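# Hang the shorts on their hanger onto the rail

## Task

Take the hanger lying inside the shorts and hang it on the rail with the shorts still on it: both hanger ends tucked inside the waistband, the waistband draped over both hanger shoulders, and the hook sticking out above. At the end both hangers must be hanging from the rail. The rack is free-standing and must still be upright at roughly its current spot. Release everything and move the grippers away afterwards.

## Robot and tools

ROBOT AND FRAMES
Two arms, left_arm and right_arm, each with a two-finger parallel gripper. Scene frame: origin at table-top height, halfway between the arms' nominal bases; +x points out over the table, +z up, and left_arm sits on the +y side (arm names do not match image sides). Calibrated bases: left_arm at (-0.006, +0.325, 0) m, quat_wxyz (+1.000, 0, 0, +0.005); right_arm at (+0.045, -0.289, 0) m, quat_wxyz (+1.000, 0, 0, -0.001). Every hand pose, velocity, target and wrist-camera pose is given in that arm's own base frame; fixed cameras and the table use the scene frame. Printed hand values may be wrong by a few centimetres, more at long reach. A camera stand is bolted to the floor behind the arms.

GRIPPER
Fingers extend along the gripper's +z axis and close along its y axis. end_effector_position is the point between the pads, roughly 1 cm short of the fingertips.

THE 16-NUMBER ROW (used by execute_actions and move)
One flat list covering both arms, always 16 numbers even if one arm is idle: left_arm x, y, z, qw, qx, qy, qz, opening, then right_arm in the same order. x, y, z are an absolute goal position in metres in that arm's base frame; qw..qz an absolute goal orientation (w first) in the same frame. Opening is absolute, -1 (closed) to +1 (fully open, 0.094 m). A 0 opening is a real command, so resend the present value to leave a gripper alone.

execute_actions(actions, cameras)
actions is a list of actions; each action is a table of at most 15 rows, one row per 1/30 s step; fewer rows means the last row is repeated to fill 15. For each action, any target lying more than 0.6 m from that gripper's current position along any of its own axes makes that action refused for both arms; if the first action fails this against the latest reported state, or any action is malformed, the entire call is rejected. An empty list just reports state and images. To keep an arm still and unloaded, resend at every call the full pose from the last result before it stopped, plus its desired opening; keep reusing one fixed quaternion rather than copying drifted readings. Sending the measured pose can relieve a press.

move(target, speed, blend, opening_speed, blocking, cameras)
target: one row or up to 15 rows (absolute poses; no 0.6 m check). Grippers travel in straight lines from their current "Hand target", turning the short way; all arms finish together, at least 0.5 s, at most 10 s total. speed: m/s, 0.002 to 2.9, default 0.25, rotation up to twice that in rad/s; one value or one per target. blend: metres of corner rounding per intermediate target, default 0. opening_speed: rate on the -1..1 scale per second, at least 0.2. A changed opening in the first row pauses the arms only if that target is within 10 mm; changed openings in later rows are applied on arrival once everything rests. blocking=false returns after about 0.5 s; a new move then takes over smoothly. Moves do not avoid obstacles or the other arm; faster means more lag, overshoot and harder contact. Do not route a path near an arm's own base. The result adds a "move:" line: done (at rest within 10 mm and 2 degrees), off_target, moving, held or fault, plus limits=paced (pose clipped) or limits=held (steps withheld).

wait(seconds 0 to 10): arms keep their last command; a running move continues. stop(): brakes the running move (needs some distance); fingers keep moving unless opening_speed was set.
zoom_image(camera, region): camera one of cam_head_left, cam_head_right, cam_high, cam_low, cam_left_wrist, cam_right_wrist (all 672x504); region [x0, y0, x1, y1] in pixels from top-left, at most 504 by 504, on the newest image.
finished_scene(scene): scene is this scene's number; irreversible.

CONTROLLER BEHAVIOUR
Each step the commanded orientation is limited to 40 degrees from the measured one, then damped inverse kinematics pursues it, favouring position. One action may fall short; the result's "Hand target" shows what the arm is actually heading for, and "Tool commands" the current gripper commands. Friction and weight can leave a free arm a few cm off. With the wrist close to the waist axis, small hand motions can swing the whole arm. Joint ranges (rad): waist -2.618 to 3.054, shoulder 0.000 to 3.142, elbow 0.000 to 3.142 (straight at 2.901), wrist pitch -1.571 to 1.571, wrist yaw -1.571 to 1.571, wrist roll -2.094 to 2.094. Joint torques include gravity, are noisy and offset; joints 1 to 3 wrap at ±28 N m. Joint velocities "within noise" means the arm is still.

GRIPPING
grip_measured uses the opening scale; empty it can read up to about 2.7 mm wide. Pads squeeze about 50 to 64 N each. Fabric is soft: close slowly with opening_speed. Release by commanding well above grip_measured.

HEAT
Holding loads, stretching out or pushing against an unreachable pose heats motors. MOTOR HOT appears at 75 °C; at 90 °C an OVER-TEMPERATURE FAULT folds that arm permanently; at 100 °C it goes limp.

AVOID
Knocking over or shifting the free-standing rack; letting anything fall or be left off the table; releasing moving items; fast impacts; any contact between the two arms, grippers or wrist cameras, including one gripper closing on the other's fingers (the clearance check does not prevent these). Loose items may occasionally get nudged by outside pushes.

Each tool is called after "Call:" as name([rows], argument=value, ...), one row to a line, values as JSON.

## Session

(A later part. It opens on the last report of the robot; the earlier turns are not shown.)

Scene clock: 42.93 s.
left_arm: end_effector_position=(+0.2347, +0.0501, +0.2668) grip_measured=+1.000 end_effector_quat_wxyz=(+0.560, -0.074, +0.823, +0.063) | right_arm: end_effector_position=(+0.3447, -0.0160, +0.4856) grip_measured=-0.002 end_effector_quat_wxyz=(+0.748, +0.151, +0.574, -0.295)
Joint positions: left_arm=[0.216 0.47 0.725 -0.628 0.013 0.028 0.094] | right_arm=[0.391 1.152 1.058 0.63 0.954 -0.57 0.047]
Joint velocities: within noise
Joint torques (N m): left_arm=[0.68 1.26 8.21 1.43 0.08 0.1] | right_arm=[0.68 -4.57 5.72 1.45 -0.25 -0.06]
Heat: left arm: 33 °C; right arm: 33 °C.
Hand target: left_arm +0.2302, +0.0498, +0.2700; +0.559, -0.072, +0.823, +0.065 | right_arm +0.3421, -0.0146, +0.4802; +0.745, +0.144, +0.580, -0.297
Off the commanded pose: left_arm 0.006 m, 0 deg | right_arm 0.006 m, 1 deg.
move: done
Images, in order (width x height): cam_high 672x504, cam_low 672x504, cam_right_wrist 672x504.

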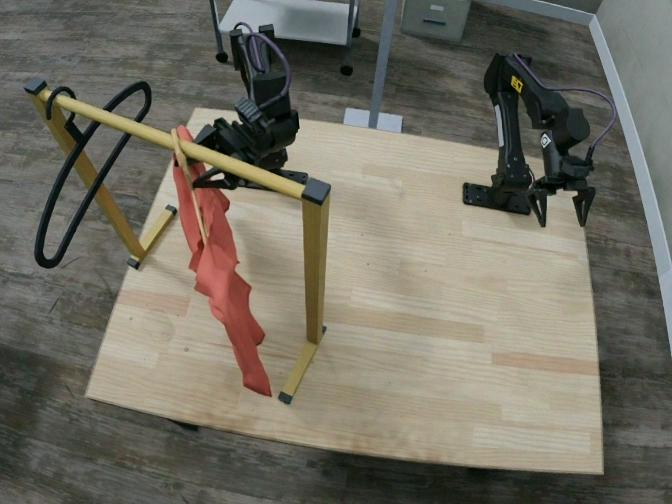

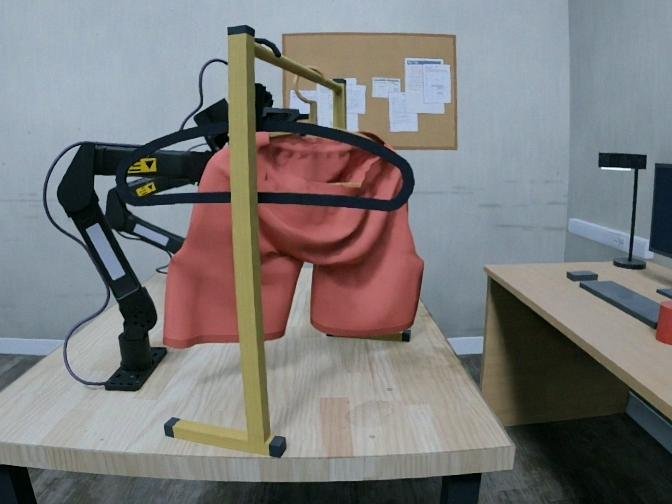

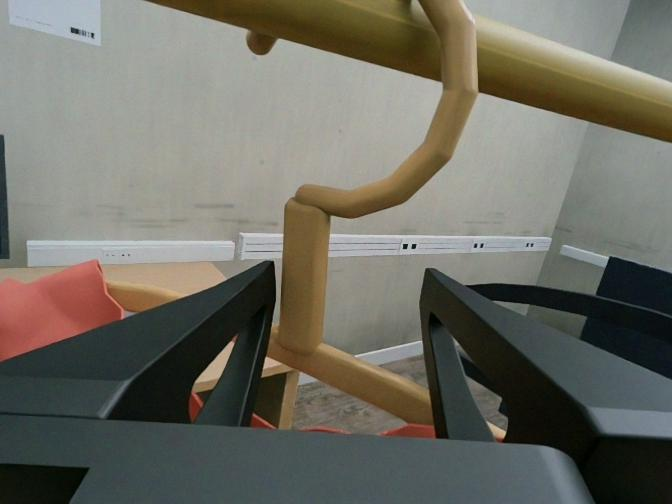

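Call:
move([
  [0.2301,0.0499,0.27,0.559,-0.072,0.824,0.065,1,0.296,0.018,0.472,0.745,0.144,0.58,-0.297,0],
  [0.2301,0.0499,0.27,0.559,-0.072,0.824,0.065,1,0.255,0.06,0.46,0.745,0.144,0.58,-0.297,0],
  [0.2301,0.0499,0.27,0.559,-0.072,0.824,0.065,1,0.24,0.16,0.42,0.707,0.0,0.707,0,0],
], speed=[0.06,0.12,0.2], blend=0.015)

Call:
zoom_image(camera="cam_low", region=[200, 20, 420, 200])

Call:
zoom_image(camera="cam_head_left", region=[350, 110, 610, 320])

Call:
zoom_image(camera="cam_high", region=[100, 80, 340, 300])

Scene clock: 48.33 s.
left_arm: end_effector_position=(+0.2347, +0.0501, +0.2668) grip_measured=+1.000 end_effector_quat_wxyz=(+0.560, -0.074, +0.823, +0.063) | right_arm: end_effector_position=(+0.2397, +0.1639, +0.4115) grip_measured=-0.002 end_effector_quat_wxyz=(+0.707, -0.008, +0.708, -0.006)
Joint positions: left_arm=[0.216 0.47 0.725 -0.628 0.013 0.028 0.094] | right_arm=[1.217 0.941 1.024 -0.088 1.215 -0.016 0.047]
Joint velocities: within noise
Joint torques (N m): left_arm=[0.65 1.18 8.31 1.43 0.08 0.09] | right_arm=[-0.65 -1.37 9.68 1.57 -0.06 0.14]
Heat: left arm: 34 °C; right arm: 33 °C.
Hand target: left_arm +0.2302, +0.0498, +0.2700; +0.559, -0.072, +0.823, +0.065 | right_arm +0.2398, +0.1598, +0.4199; +0.708, +0.000, +0.706, +0.000
Off the commanded pose: left_arm 0.006 m, 0 deg | right_arm 0.009 m, 1 deg.
move: done

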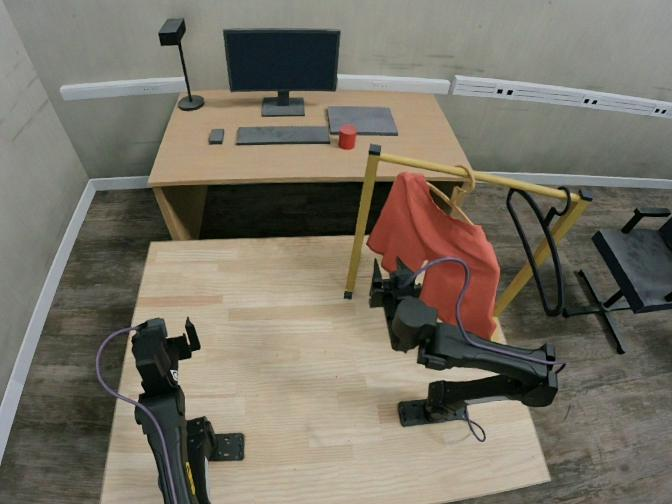

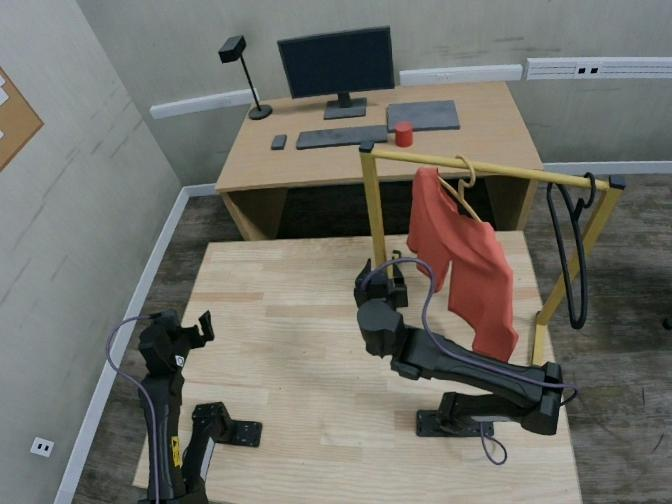

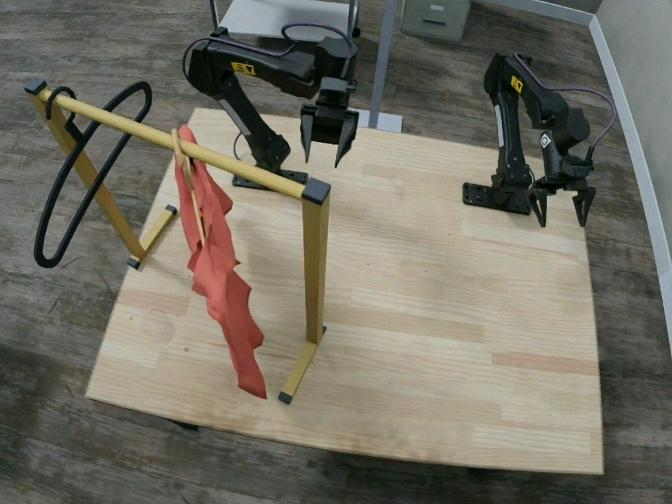

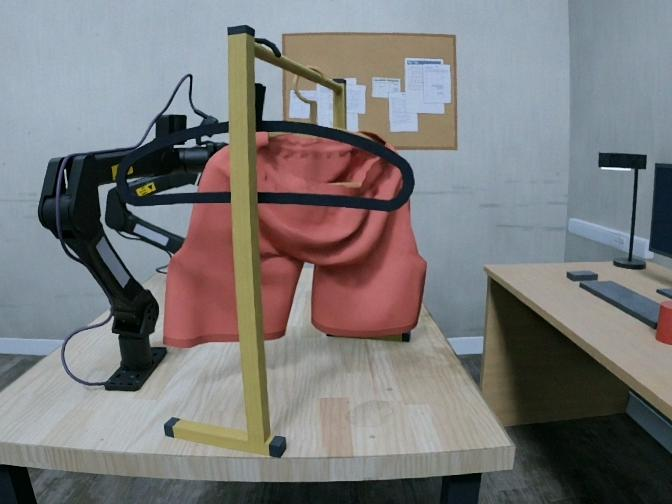

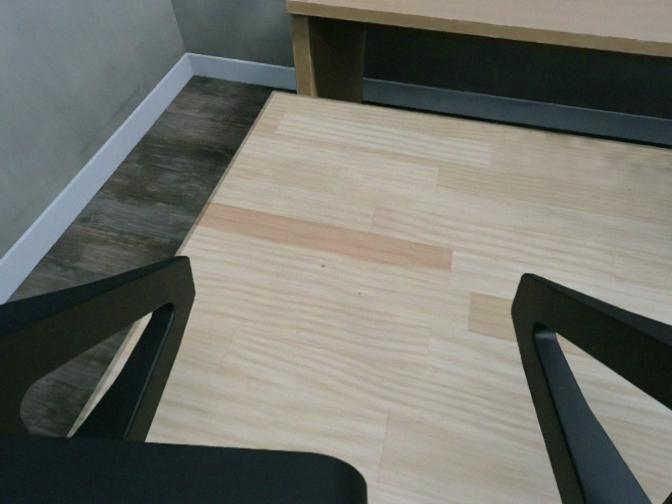

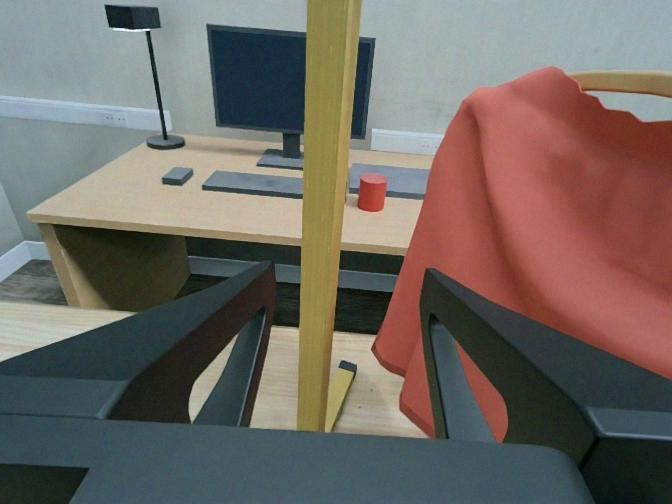

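Scaled by 2.291 from the camera's 672x504 image, which has a finer 960x720 frame.

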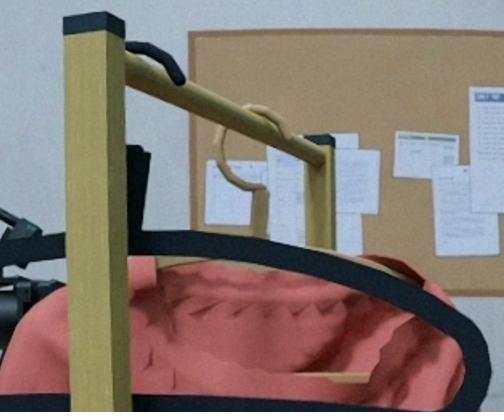

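Scaled by 1.938 from the camera's 672x504 image, which has a finer 960x720 frame.

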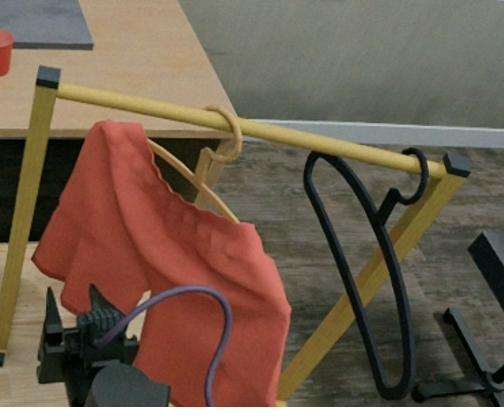

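Scaled by 2.100 from the camera's 672x504 image, which has a finer 960x720 frame.

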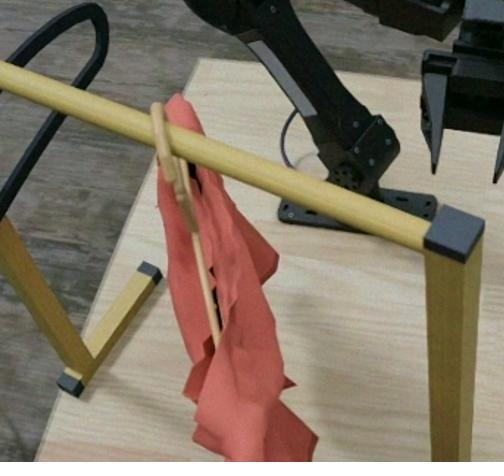

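Everything is in place and the robot is clear.

Call:
finished_scene(scene=2)

The scene is finished: the task was done.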